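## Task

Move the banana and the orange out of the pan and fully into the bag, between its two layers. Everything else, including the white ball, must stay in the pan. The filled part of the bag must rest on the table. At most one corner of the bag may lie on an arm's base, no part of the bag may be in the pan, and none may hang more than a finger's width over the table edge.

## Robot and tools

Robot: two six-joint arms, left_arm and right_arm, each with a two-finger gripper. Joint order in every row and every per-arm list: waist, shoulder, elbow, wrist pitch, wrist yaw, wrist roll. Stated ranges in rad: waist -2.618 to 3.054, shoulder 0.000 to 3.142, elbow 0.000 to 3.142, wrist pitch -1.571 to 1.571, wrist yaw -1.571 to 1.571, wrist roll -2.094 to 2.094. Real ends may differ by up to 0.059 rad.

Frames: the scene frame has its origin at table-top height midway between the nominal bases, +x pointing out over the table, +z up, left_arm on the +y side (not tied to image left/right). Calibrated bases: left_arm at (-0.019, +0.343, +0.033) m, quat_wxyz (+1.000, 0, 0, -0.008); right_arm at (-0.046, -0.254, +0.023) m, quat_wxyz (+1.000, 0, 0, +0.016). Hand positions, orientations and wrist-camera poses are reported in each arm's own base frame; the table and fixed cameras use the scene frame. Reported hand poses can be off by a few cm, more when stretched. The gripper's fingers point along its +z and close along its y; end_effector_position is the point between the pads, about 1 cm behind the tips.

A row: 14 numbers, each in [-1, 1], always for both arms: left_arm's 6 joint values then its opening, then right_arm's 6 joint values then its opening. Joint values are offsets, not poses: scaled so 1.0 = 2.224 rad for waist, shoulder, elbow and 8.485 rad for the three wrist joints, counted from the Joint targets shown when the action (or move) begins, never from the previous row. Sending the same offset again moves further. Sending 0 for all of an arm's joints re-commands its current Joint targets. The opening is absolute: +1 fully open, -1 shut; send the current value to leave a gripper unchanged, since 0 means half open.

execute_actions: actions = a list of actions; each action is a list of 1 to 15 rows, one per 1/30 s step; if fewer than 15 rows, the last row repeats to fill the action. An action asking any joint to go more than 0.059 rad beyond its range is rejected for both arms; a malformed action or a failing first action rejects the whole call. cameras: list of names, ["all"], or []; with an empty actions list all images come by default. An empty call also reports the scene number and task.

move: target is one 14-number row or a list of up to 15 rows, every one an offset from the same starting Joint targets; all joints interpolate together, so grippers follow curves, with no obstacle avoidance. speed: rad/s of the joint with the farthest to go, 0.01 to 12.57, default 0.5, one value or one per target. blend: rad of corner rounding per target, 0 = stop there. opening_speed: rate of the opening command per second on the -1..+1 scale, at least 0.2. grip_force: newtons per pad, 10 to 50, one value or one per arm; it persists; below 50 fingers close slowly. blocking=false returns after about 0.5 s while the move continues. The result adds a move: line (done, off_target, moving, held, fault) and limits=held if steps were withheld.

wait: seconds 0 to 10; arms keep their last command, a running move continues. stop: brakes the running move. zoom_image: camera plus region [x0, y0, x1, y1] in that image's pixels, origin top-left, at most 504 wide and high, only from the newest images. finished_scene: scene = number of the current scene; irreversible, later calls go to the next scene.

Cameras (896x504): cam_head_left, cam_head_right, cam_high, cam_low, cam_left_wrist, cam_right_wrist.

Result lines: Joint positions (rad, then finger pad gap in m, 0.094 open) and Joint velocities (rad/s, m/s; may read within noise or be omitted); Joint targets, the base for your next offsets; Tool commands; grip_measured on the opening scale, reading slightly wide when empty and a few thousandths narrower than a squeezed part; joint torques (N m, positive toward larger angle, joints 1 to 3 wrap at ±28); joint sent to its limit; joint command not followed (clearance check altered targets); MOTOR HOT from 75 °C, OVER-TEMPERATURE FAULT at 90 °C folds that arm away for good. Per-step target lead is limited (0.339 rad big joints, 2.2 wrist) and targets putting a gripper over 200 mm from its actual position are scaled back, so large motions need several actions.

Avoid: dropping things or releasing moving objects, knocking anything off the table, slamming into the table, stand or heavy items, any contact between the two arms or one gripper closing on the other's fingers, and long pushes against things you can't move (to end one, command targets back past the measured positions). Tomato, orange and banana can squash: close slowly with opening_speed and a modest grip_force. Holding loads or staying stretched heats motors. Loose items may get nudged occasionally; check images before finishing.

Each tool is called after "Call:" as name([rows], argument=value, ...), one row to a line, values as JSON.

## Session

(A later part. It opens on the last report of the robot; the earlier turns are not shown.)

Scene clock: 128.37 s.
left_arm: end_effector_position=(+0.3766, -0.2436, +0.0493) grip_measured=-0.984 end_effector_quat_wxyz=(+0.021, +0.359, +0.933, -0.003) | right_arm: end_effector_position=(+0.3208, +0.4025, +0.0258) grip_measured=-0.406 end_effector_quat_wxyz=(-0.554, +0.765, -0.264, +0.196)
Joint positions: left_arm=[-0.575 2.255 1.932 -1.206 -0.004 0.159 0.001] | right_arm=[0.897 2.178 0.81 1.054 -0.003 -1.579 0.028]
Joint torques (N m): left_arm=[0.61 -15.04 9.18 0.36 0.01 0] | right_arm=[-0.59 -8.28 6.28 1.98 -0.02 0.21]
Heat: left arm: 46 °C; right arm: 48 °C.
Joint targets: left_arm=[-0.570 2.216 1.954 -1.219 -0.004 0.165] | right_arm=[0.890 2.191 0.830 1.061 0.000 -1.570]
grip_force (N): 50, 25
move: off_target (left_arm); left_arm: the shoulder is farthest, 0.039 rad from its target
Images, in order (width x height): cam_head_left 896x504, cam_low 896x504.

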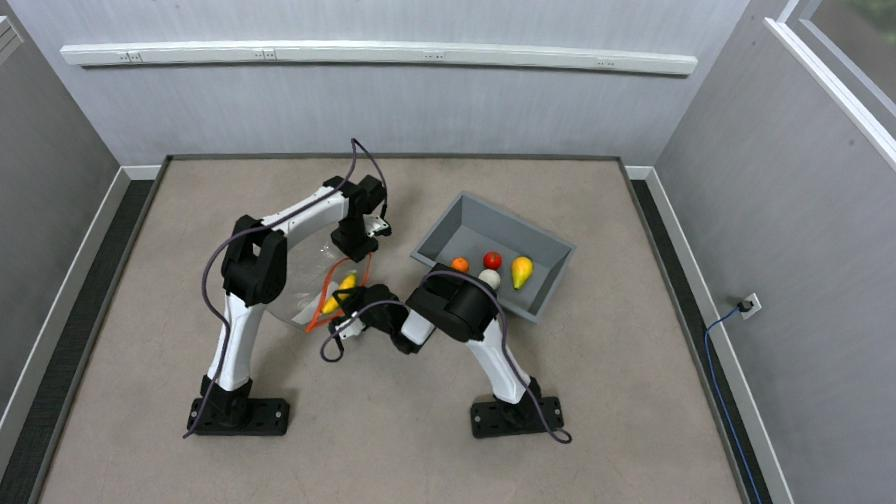

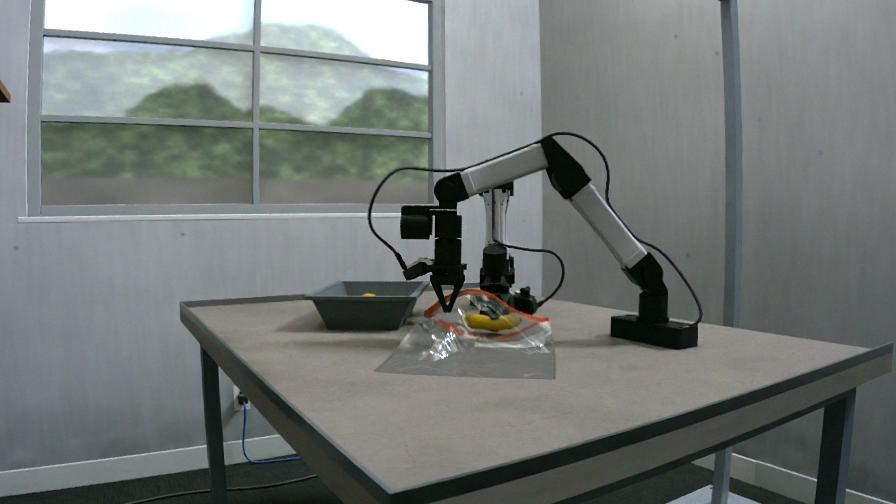

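Call:
move(target=[0,0,0,0,0,0,-1,-0.011,0.0784,0.1729,-0.0248,0,0,-0.55], speed=0.25, cameras=["cam_head_left","cam_low","cam_right_wrist"])

Call:
zoom_image(camera="cam_low", region=[380, 220, 600, 390])

Call:
zoom_image(camera="cam_head_left", region=[250, 220, 430, 370])

Scene clock: 130.70 s.
left_arm: end_effector_position=(+0.3766, -0.2436, +0.0493) grip_measured=-0.984 end_effector_quat_wxyz=(+0.021, +0.359, +0.933, -0.003) | right_arm: end_effector_position=(+0.3812, +0.4557, +0.0235) grip_measured=-0.406 end_effector_quat_wxyz=(-0.551, +0.762, -0.273, +0.202)
Joint positions: left_arm=[-0.575 2.255 1.932 -1.206 -0.004 0.159 0.001] | right_arm=[0.873 2.35 1.19 0.843 -0.003 -1.579 0.028]
Joint torques (N m): left_arm=[0.61 -15.06 9.18 0.36 0.02 0] | right_arm=[-0.69 -10.26 7.69 1.97 -0.03 0.21]
Heat: left arm: 46 °C; right arm: 48 °C.
Joint targets: left_arm=[-0.570 2.216 1.954 -1.218 -0.004 0.165] | right_arm=[0.866 2.365 1.214 0.850 0.000 -1.570]
grip_force (N): 50, 25
move: off_target (left_arm); left_arm: the shoulder is farthest, 0.039 rad from its target
Images, in order (width x height): cam_head_left 896x504, cam_low 896x504, cam_right_wrist 896x504.

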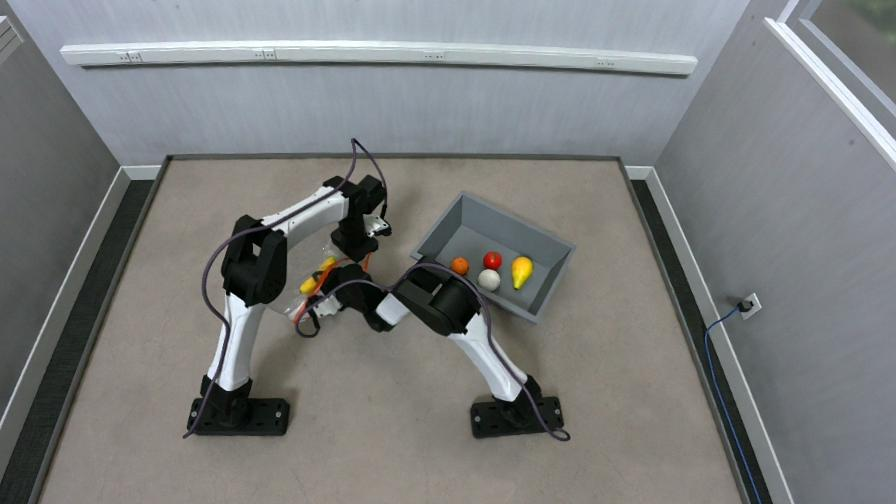

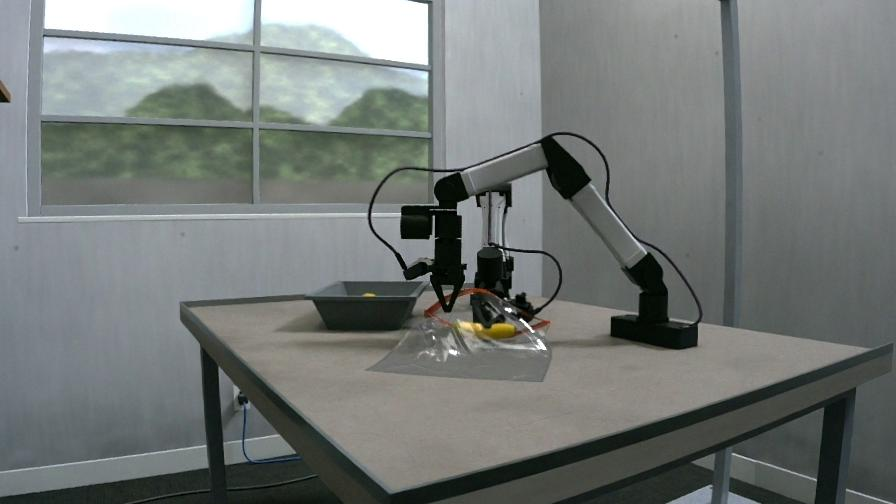

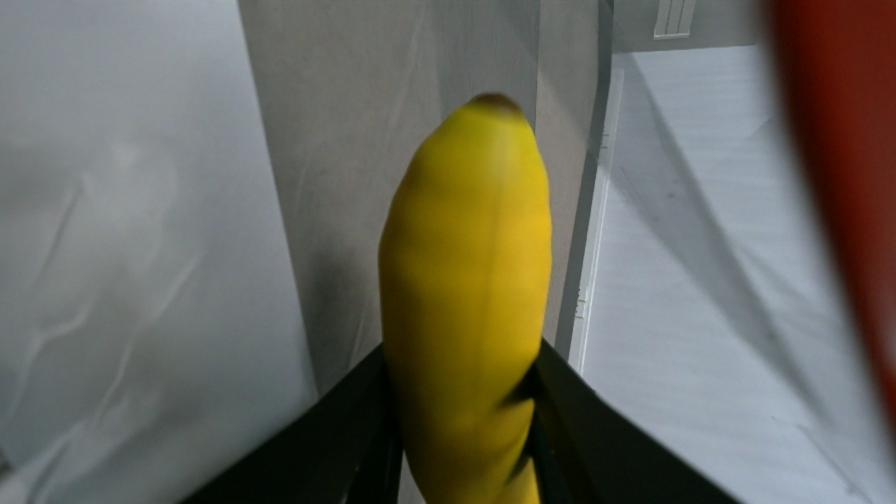

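Scaled by 2.291 from the camera's 896x504 image, which has a finer 1280x720 frame.

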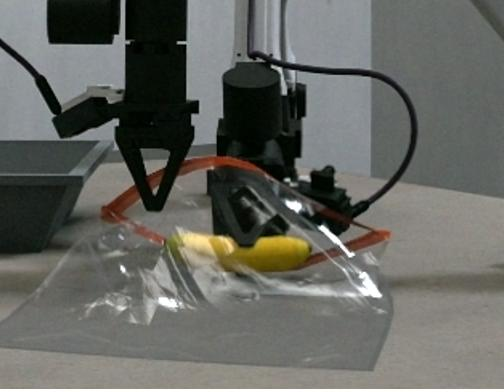

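Scaled by 2.800 from the camera's 896x504 image, which has a finer 1280x720 frame.

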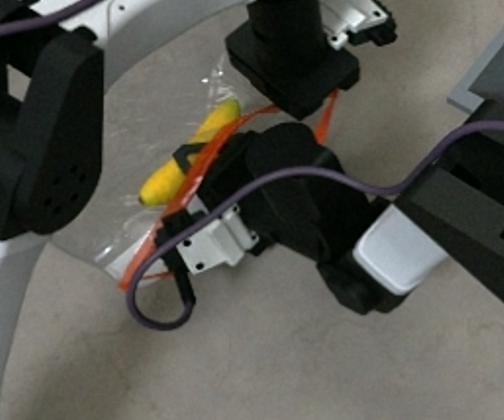

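Call:
move([
  [0,0,0,0,0,0,-1,0,0.0475,0.0988,-0.0133,0,0,-0.55],
  [0,0,0,0,0,0,-1,0,0.0598,0.1004,-0.0105,0,0,-0.55],
  [0,0,0,0,0,0,-1,0,0.0598,0.1004,-0.0105,0,0,-0.05],
], speed=0.2, opening_speed=0.4, cameras=["cam_head_left","cam_low","cam_right_wrist"])

Call:
zoom_image(camera="cam_low", region=[380, 220, 600, 390])

Call:
zoom_image(camera="cam_head_left", region=[250, 220, 430, 370])

Scene clock: 134.90 s.
left_arm: end_effector_position=(+0.3766, -0.2431, +0.0493) grip_measured=-0.984 end_effector_quat_wxyz=(+0.020, +0.359, +0.933, -0.002) | right_arm: end_effector_position=(+0.4084, +0.4881, +0.0154) grip_measured=-0.052 end_effector_quat_wxyz=(-0.556, +0.758, -0.271, +0.204)
Joint positions: left_arm=[-0.575 2.255 1.932 -1.208 -0.004 0.159 0.001] | right_arm=[0.873 2.484 1.416 0.765 -0.003 -1.579 0.045]
Joint torques (N m): left_arm=[0.59 -15.05 9.2 0.36 0.02 0.01] | right_arm=[-0.7 -11.45 7.84 1.88 -0.02 0.21]
Heat: left arm: 47 °C; right arm: 49 °C.
Joint targets: left_arm=[-0.570 2.216 1.954 -1.218 -0.004 0.165] | right_arm=[0.866 2.498 1.438 0.761 0.000 -1.570]
grip_force (N): 50, 25
move: off_target (left_arm); left_arm: the shoulder is farthest, 0.039 rad from its target
Images, in order (width x height): cam_head_left 896x504, cam_low 896x504, cam_right_wrist 896x504.

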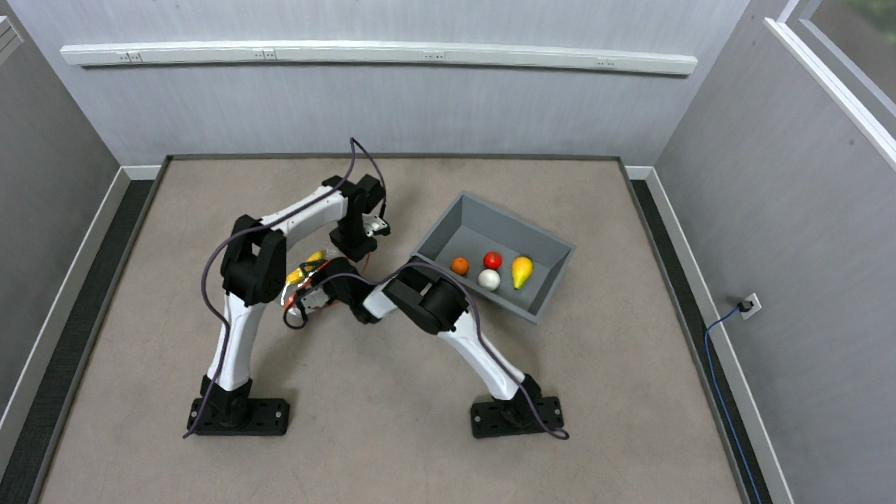

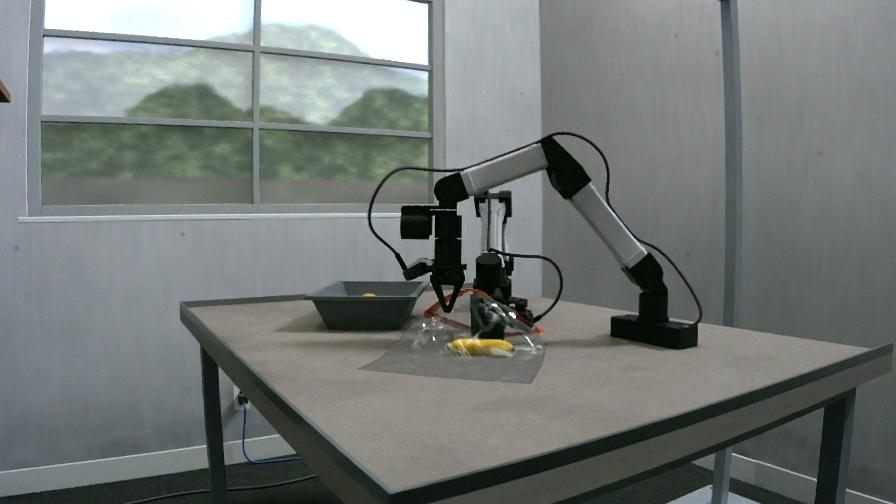

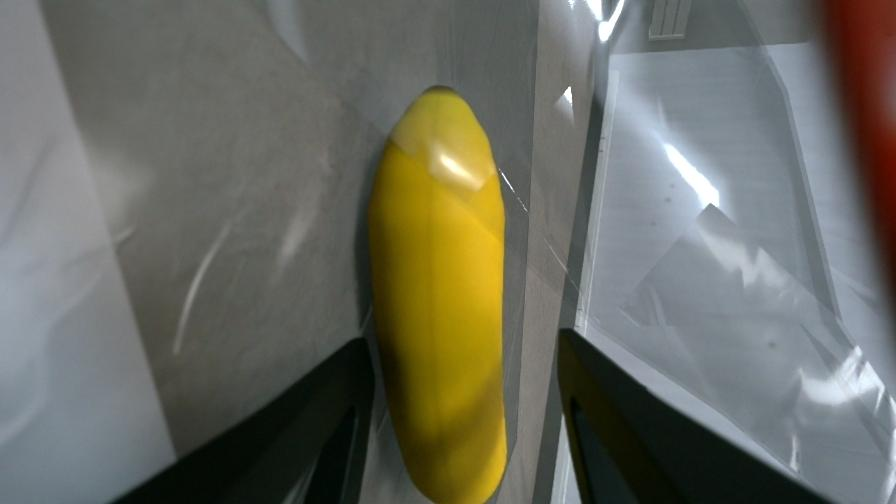

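Scaled by 2.291 from the camera's 896x504 image, which has a finer 1280x720 frame.

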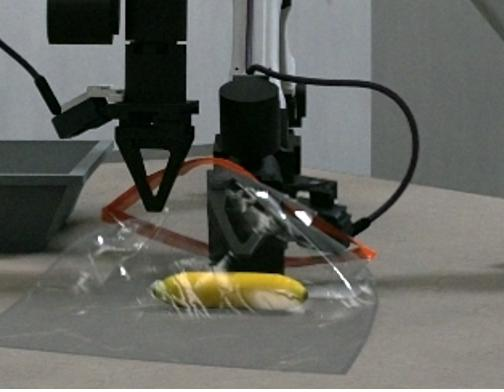

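Scaled by 2.800 from the camera's 896x504 image, which has a finer 1280x720 frame.

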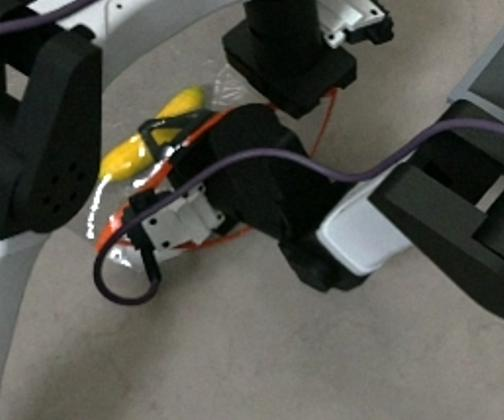

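Call:
move([
  [0,0,0,0,0,0,-1,0,0,0,0,0,0,0.1],
  [0,0,0,0,0,0,-1,0,-0.1523,-0.2742,0.0318,0,0,0.1],
  [0,0,0,0,0,0,-1,0,-0.2417,-0.4662,0.0587,0,0,0.1],
], speed=0.35, blend=[0,0.1,0], cameras=["cam_head_left","cam_low","cam_right_wrist"])

Call:
zoom_image(camera="cam_low", region=[340, 220, 560, 390])

Call:
zoom_image(camera="cam_head_left", region=[250, 220, 430, 370])

Scene clock: 139.40 s.
left_arm: end_effector_position=(+0.3645, -0.2442, +0.0492) grip_measured=-0.984 end_effector_quat_wxyz=(-0.002, +0.361, +0.932, -0.012) | right_arm: end_effector_position=(+0.2745, +0.3190, +0.0283) grip_measured=+0.099 end_effector_quat_wxyz=(-0.543, +0.763, -0.283, +0.206)
Joint positions: left_arm=[-0.58 2.255 1.932 -1.246 0.025 0.159 0.001] | right_arm=[0.865 1.993 0.415 1.247 0.012 -1.574 0.052]
Joint torques (N m): left_arm=[1.02 -14.97 9.13 0.7 -0.23 0.01] | right_arm=[0.08 -9.68 1.96 2.03 -0.16 0.14]
Heat: left arm: 47 °C; right arm: 50 °C.
Joint targets: left_arm=[-0.570 2.216 1.954 -1.219 -0.004 0.165] | right_arm=[0.866 1.961 0.401 1.259 0.000 -1.570]
grip_force (N): 50, 25
move: off_target (left_arm); left_arm: the shoulder is farthest, 0.039 rad from its target
Images, in order (width x height): cam_head_left 896x504, cam_low 896x504, cam_right_wrist 896x504.

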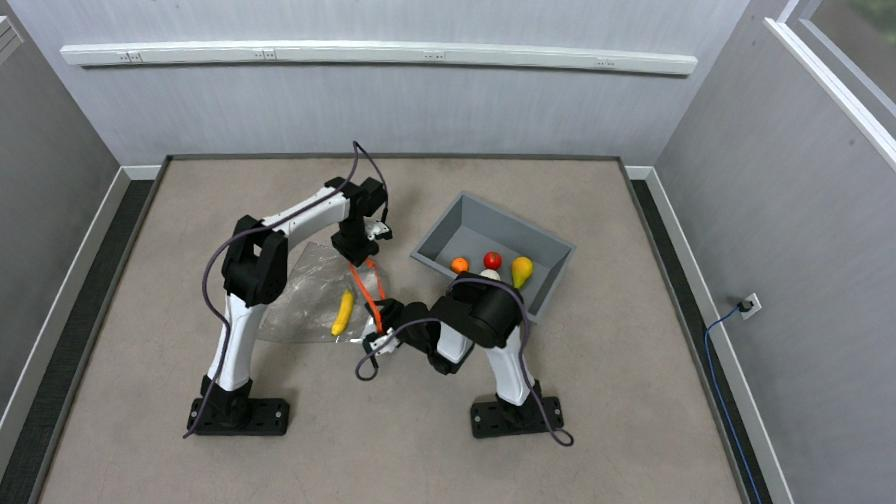

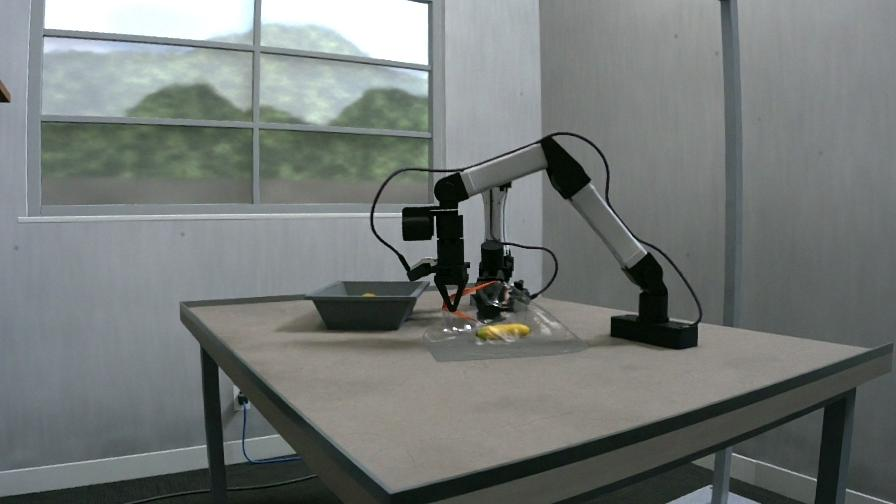

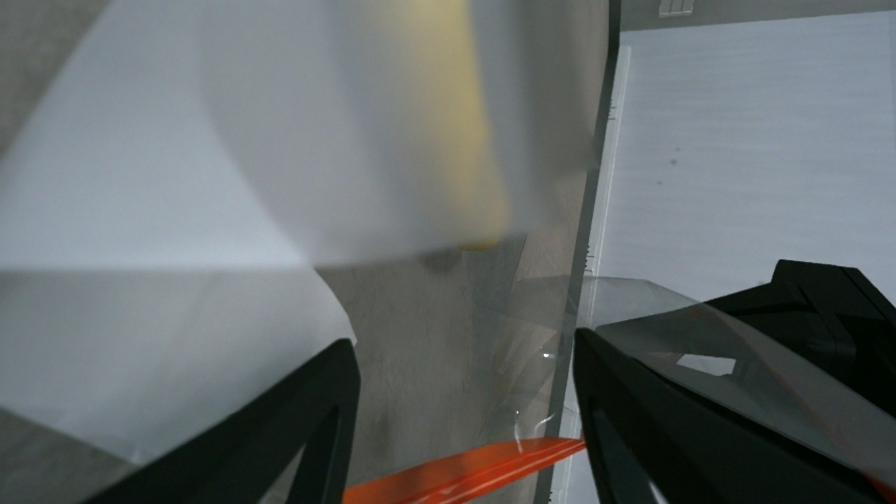

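Scaled by 2.291 from the camera's 896x504 image, which has a finer 1280x720 frame.

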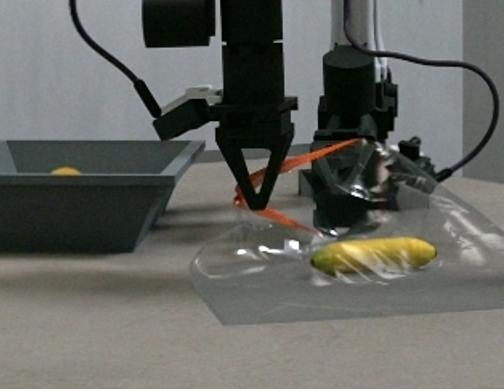

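Scaled by 2.800 from the camera's 896x504 image, which has a finer 1280x720 frame.

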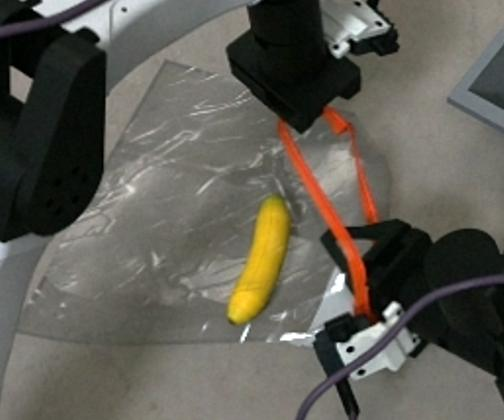

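Call:
execute_actions(actions=[], cameras=["cam_head_left","cam_head_right","cam_high","cam_left_wrist","cam_low"])

Call:
zoom_image(camera="cam_head_left", region=[340, 260, 430, 390])

Call:
zoom_image(camera="cam_low", region=[430, 250, 600, 370])

Scene clock: 140.37 s.
left_arm: end_effector_position=(+0.3645, -0.2442, +0.0492) grip_measured=-0.984 end_effector_quat_wxyz=(-0.002, +0.361, +0.932, -0.012) | right_arm: end_effector_position=(+0.2745, +0.3190, +0.0284) grip_measured=+0.099 end_effector_quat_wxyz=(-0.543, +0.763, -0.283, +0.206)
Joint positions: left_arm=[-0.58 2.255 1.932 -1.246 0.025 0.159 0.001] | right_arm=[0.865 1.993 0.415 1.247 0.012 -1.574 0.052]
Joint velocities: within noise
Joint torques (N m): left_arm=[1.05 -14.95 9.07 0.7 -0.22 0.01] | right_arm=[0.08 -9.72 1.95 2.02 -0.16 0.15]
Heat: left arm: 48 °C; right arm: 49 °C.
Joint targets: left_arm=[-0.570 2.216 1.954 -1.219 -0.004 0.165] | right_arm=[0.866 1.961 0.401 1.259 0.000 -1.570]
Tool commands: left_gripper/opening=-1.0 right_gripper/opening=+0.1
grip_force (N): 50, 25
Images, in order (width x height): cam_head_left 896x504, cam_head_right 896x504, cam_high 896x504, cam_low 896x504, cam_left_wrist 896x504.

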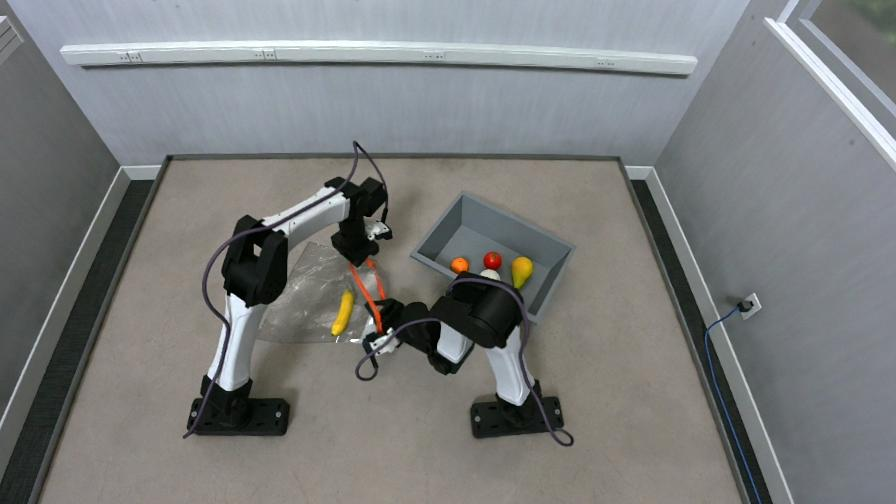

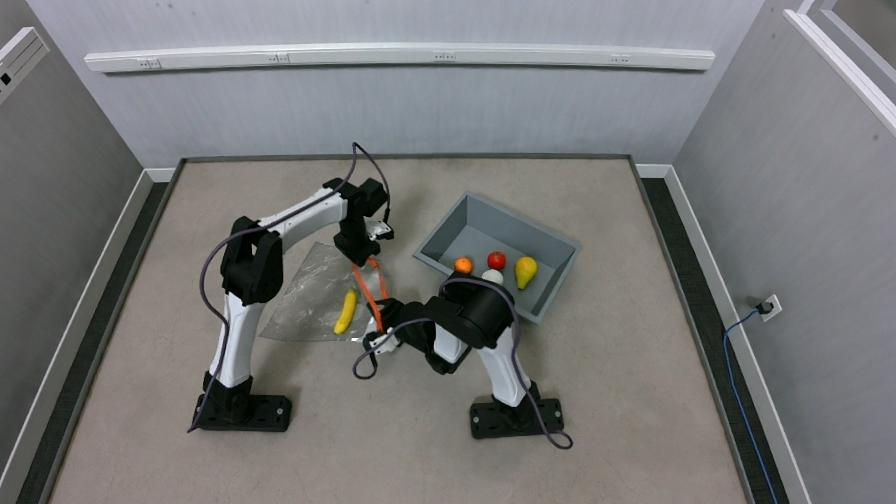

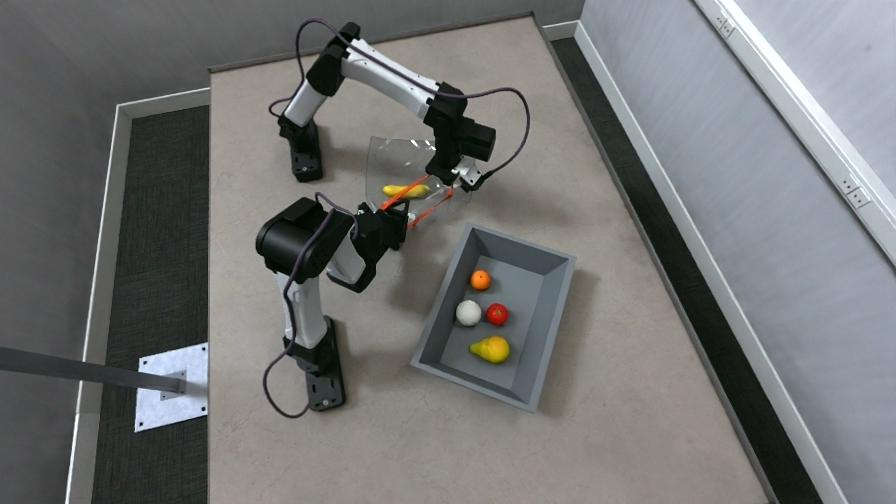

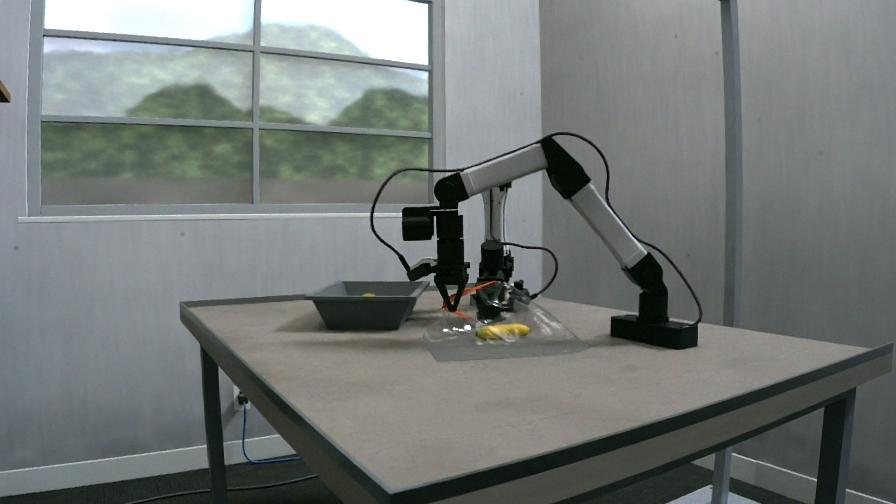

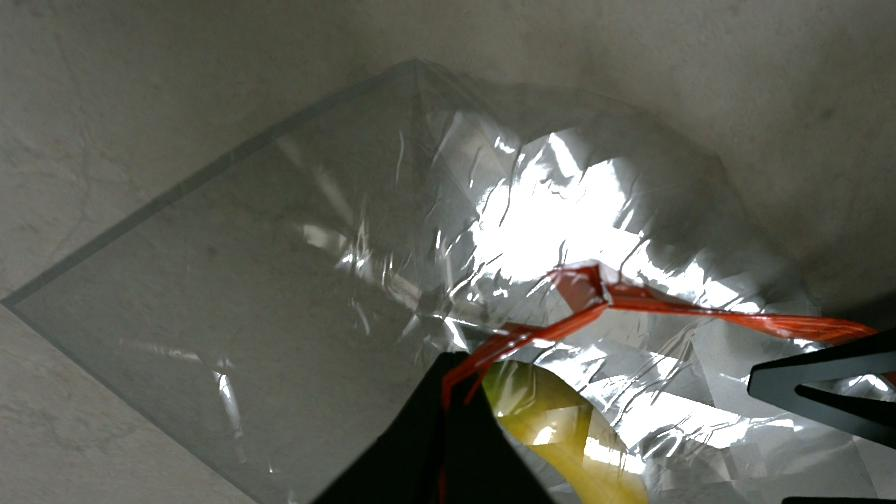

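Scaled by 3.877 from the camera's 896x504 image, which has a finer 1280x720 frame.

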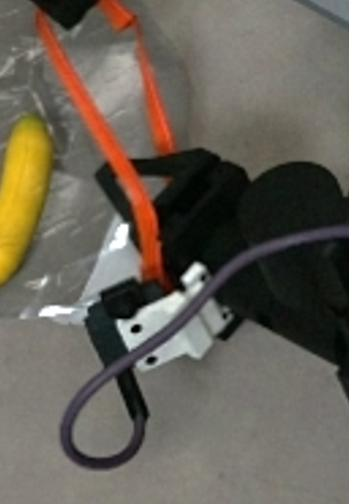

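Scaled by 2.965 from the camera's 896x504 image, which has a finer 1280x720 frame.

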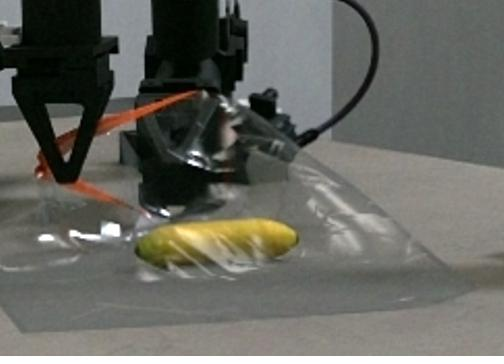

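Call:
move([
  [0,0,0,0,0,0,-1,0,0,0,0,0,0.0589,-0.1],
  [0,0,0,0,0,0,-1,0,-0.0432,-0.0721,0.0077,0,0.0589,-0.1],
], speed=0.25, cameras=["cam_head_left","cam_low","cam_right_wrist"])

Call:
zoom_image(camera="cam_head_left", region=[300, 230, 430, 390])

Call:
zoom_image(camera="cam_low", region=[430, 250, 600, 370])

Scene clock: 145.07 s.
left_arm: end_effector_position=(+0.3621, -0.2446, +0.0492) grip_measured=-0.984 end_effector_quat_wxyz=(-0.006, +0.362, +0.932, -0.015) | right_arm: end_effector_position=(+0.2531, +0.2914, +0.0472) grip_measured=-0.099 end_effector_quat_wxyz=(-0.596, +0.657, -0.456, +0.073)
Joint positions: left_arm=[-0.582 2.255 1.932 -1.253 0.032 0.159 0.001] | right_arm=[0.865 1.886 0.259 1.344 0.021 -1.079 0.042]
Joint torques (N m): left_arm=[1.13 -14.94 9.03 0.76 -0.28 0.02] | right_arm=[0.06 -7.62 1.28 1.74 -0.24 0.17]
Heat: left arm: 48 °C; right arm: 48 °C.
Joint targets: left_arm=[-0.570 2.216 1.954 -1.218 -0.003 0.165] | right_arm=[0.866 1.865 0.240 1.324 0.000 -1.071]
grip_force (N): 50, 25
move: off_target (left_arm); left_arm: the shoulder is farthest, 0.039 rad from its target
Images, in order (width x height): cam_head_left 896x504, cam_low 896x504, cam_right_wrist 896x504.

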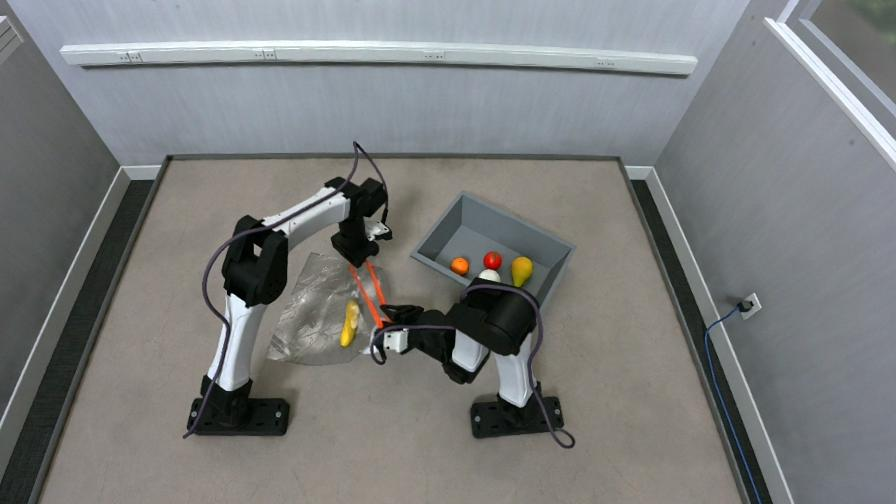

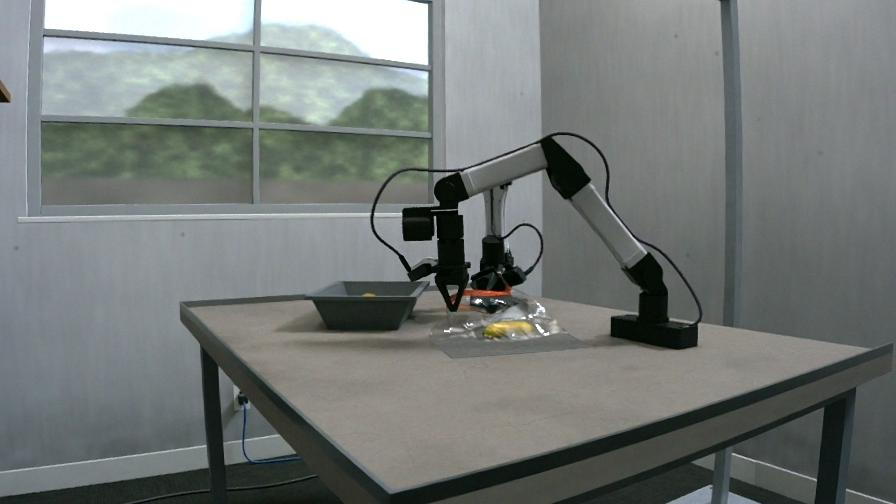

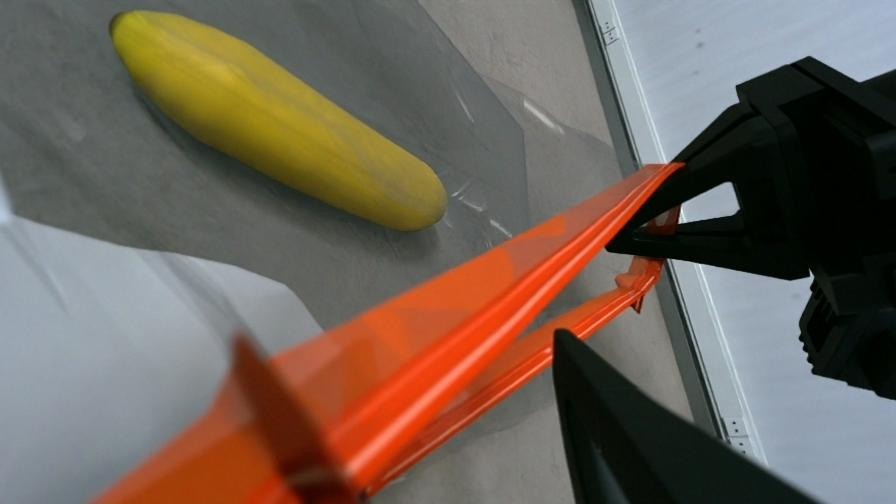

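Scaled by 3.150 from the camera's 896x504 image, which has a finer 1280x720 frame.

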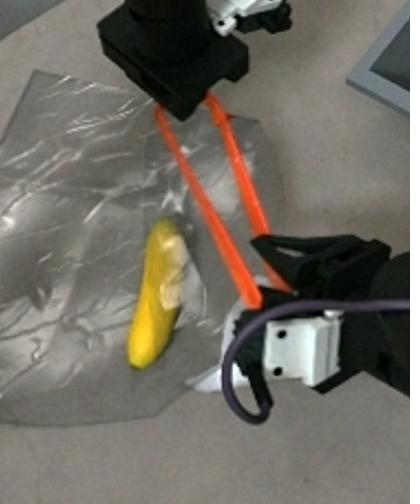

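Scaled by 2.965 from the camera's 896x504 image, which has a finer 1280x720 frame.

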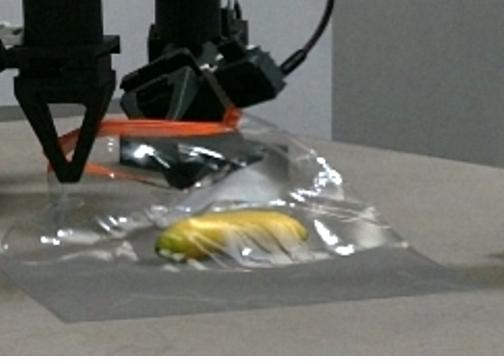

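Call:
move([
  [0,0,0,0,0,0,-1,0,0,0,0,0,0.1261,-0.3],
], speed=0.5, cameras=["cam_head_left","cam_low","cam_right_wrist"])

Call:
zoom_image(camera="cam_head_left", region=[300, 230, 430, 390])

Call:
zoom_image(camera="cam_low", region=[430, 250, 600, 370])

Scene clock: 148.57 s.
left_arm: end_effector_position=(+0.3700, -0.2433, +0.0492) grip_measured=-0.984 end_effector_quat_wxyz=(+0.008, +0.359, +0.933, -0.009) | right_arm: end_effector_position=(+0.2472, +0.2878, +0.0373) grip_measured=-0.299 end_effector_quat_wxyz=(+0.533, -0.341, +0.736, +0.239)
Joint positions: left_arm=[-0.576 2.255 1.932 -1.229 0.014 0.159 0.001] | right_arm=[0.865 1.886 0.244 1.32 0.009 -0.009 0.033]
Joint torques (N m): left_arm=[0.72 -14.99 9.11 0.57 -0.13 0.01] | right_arm=[0.08 -7.53 2.58 1.99 -0.12 0.12]
Heat: left arm: 49 °C; right arm: 47 °C.
Joint targets: left_arm=[-0.570 2.216 1.954 -1.219 -0.003 0.165] | right_arm=[0.866 1.865 0.240 1.325 0.000 -0.001]
grip_force (N): 50, 25
move: off_target (left_arm); left_arm: the shoulder is farthest, 0.039 rad from its target
Images, in order (width x height): cam_head_left 896x504, cam_low 896x504, cam_right_wrist 896x504.

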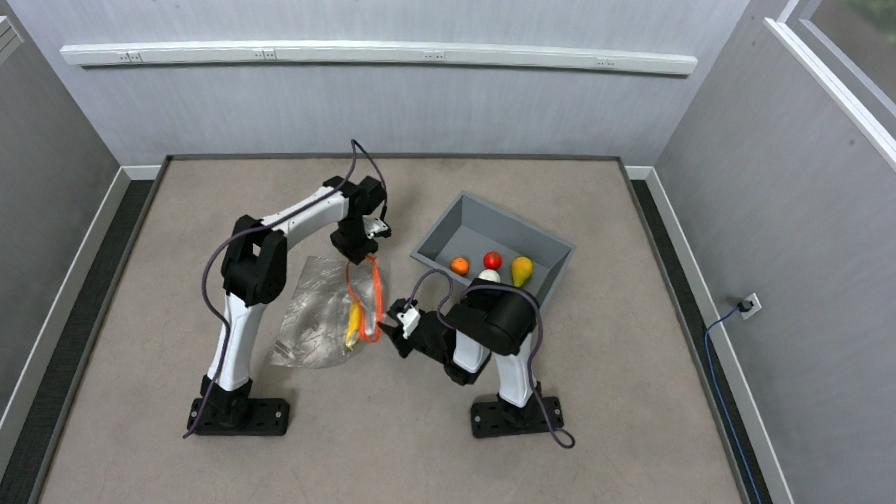

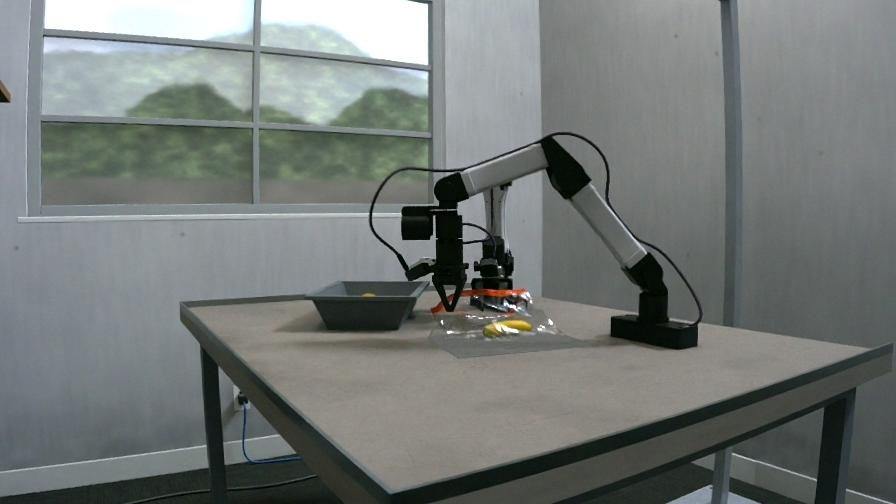

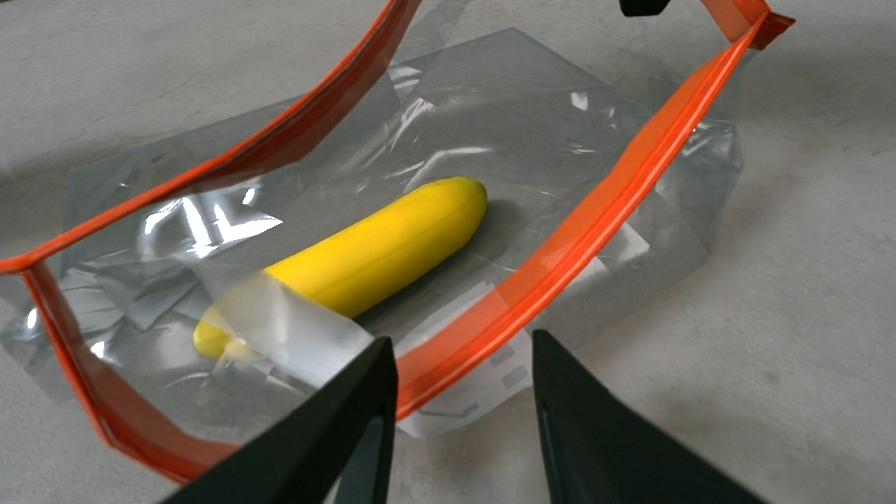

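Scaled by 3.150 from the camera's 896x504 image, which has a finer 1280x720 frame.

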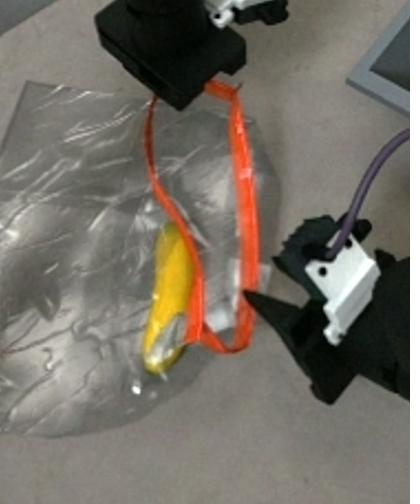

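Scaled by 2.965 from the camera's 896x504 image, which has a finer 1280x720 frame.

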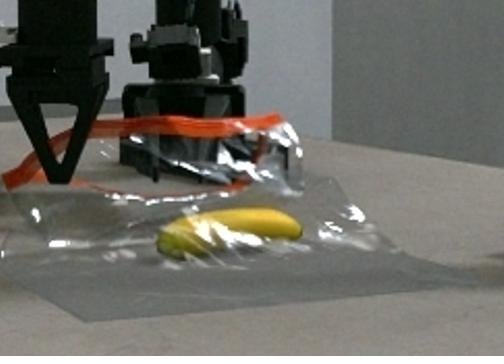

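Call:
move([
  [0,0,0,0,0,0,-1,0,-0.0612,-0.0976,0.0095,0,0,-0.3],
  [0,0,0,0,0,0,-1,0.0153,-0.397,0.0688,-0.1338,0,0,-0.3],
  [0,0,0,0,0,0,-1,-0.2995,-0.2617,0.4478,-0.3038,0,0,-0.3],
], blend=[0.02,0.1,0], speed=[0.4,0.9,1.2], cameras=["cam_head_left","cam_right_wrist","cam_low"])

Scene clock: 154.73 s.
left_arm: end_effector_position=(+0.3702, -0.2433, +0.0492) grip_measured=-0.984 end_effector_quat_wxyz=(+0.008, +0.359, +0.933, -0.008) | right_arm: end_effector_position=(+0.2487, +0.0514, +0.1702) grip_measured=-0.299 end_effector_quat_wxyz=(+0.127, -0.106, +0.986, +0.011)
Joint positions: left_arm=[-0.576 2.255 1.932 -1.229 0.013 0.159 0.001] | right_arm=[0.206 1.274 1.21 -1.25 0.004 -0.007 0.033]
Joint torques (N m): left_arm=[0.69 -14.97 9.13 0.56 -0.13 0.01] | right_arm=[-0.66 -3.02 9.02 0.76 -0.05 0.12]
Heat: left arm: 49 °C; right arm: 46 °C.
Joint targets: left_arm=[-0.570 2.216 1.954 -1.218 -0.004 0.165] | right_arm=[0.200 1.282 1.236 -1.253 0.000 0.000]
grip_force (N): 50, 25
move: off_target (left_arm); left_arm: the shoulder is farthest, 0.039 rad from its target
Images, in order (width x height): cam_head_left 896x504, cam_low 896x504, cam_right_wrist 896x504.

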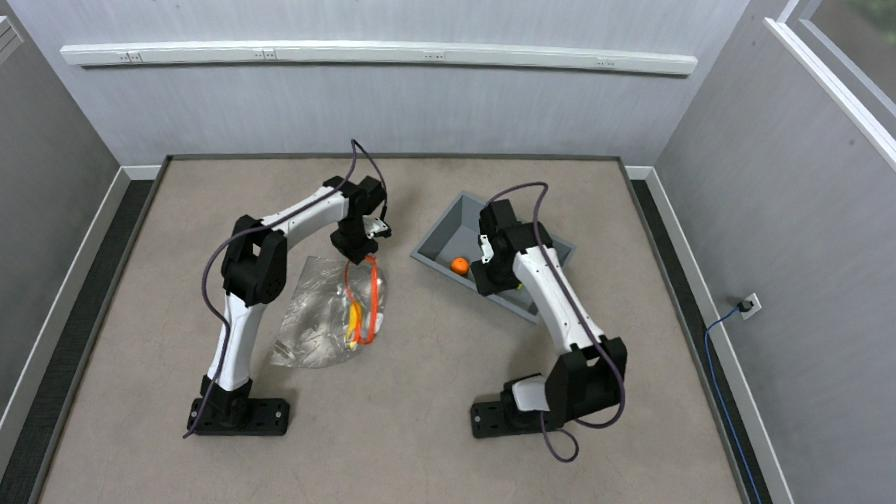

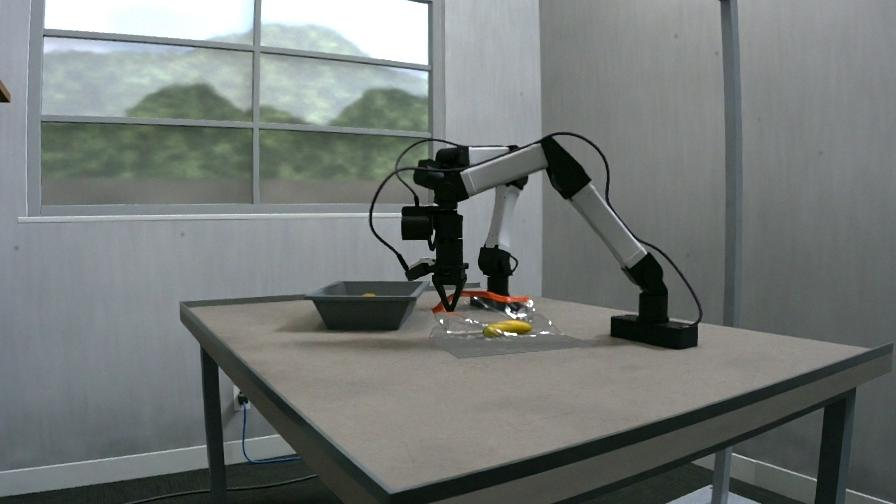

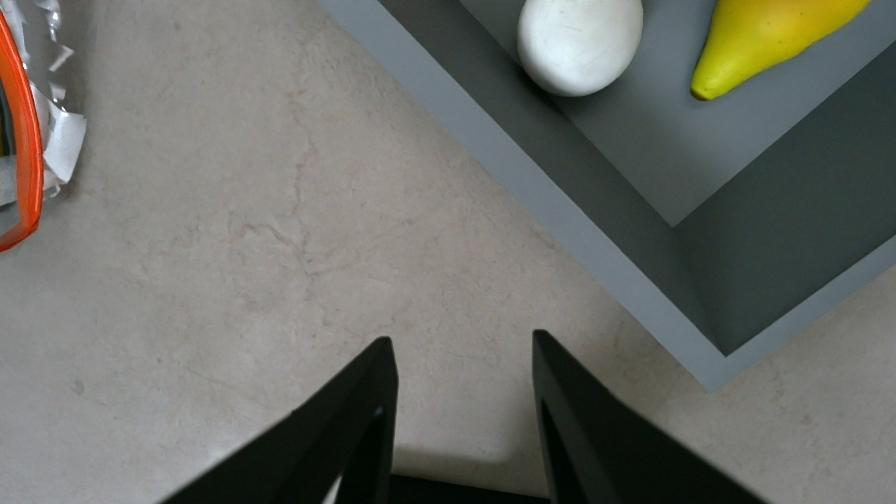

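Call:
move(target=[0,0,0,0,0,0,-1,0.018,0.2665,0.1887,0.0109,0,0,-0.3], speed=0.9, cameras=["cam_right_wrist"])

Scene clock: 156.37 s.
left_arm: end_effector_position=(+0.3702, -0.2433, +0.0492) grip_measured=-0.984 end_effector_quat_wxyz=(+0.008, +0.359, +0.933, -0.008) | right_arm: end_effector_position=(+0.3791, +0.0895, +0.1202) grip_measured=-0.299 end_effector_quat_wxyz=(+0.079, -0.119, +0.990, +0.007)
Joint positions: left_arm=[-0.576 2.255 1.932 -1.229 0.013 0.159 0.001] | right_arm=[0.233 1.872 1.63 -1.17 0.003 -0.007 0.033]
Joint torques (N m): left_arm=[0.7 -15.01 9.13 0.56 -0.13 0.02] | right_arm=[0.65 -8.62 8.94 0.7 -0.06 0.12]
Heat: left arm: 49 °C; right arm: 46 °C.
Joint targets: left_arm=[-0.570 2.216 1.954 -1.218 -0.004 0.165] | right_arm=[0.240 1.875 1.656 -1.161 0.000 0.000]
grip_force (N): 50, 25
move: off_target (left_arm); left_arm: the shoulder is farthest, 0.039 rad from its target
Images, in order (width x height): cam_right_wrist 896x504.

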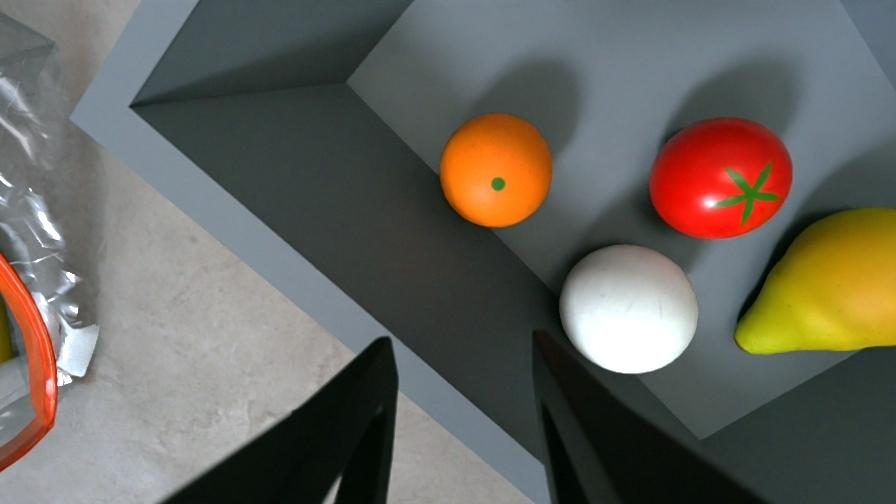

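Call:
move(target=[0,0,0,0,0,0,-1,-0.0202,0.0688,-0.0283,0.0231,0,0.0925,0.4], speed=0.5, cameras=["cam_right_wrist"])

Scene clock: 159.50 s.
left_arm: end_effector_position=(+0.3702, -0.2433, +0.0492) grip_measured=-0.984 end_effector_quat_wxyz=(+0.008, +0.359, +0.933, -0.008) | right_arm: end_effector_position=(+0.4160, +0.0846, +0.0620) grip_measured=+0.399 end_effector_quat_wxyz=(+0.077, +0.282, +0.955, +0.039)
Joint positions: left_arm=[-0.576 2.255 1.932 -1.229 0.013 0.159 0.001] | right_arm=[0.202 2.017 1.596 -0.977 0.003 0.776 0.066]
Joint torques (N m): left_arm=[0.7 -14.97 9.14 0.55 -0.13 0.01] | right_arm=[-0.66 -9.05 6.11 0.73 -0.02 0.13]
Heat: left arm: 50 °C; right arm: 45 °C.
Joint targets: left_arm=[-0.570 2.216 1.954 -1.218 -0.004 0.165] | right_arm=[0.195 2.028 1.593 -0.965 0.000 0.784]
grip_force (N): 50, 25
move: off_target (left_arm); left_arm: the shoulder is farthest, 0.039 rad from its target
Images, in order (width x height): cam_right_wrist 896x504.

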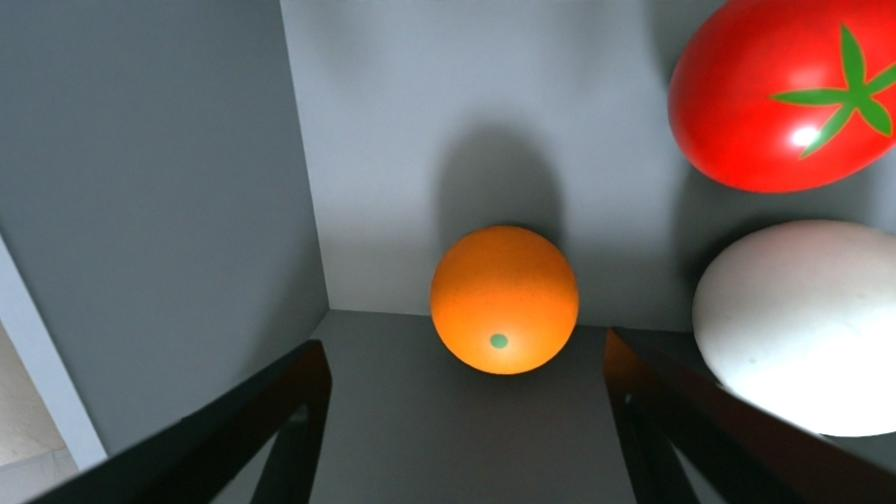

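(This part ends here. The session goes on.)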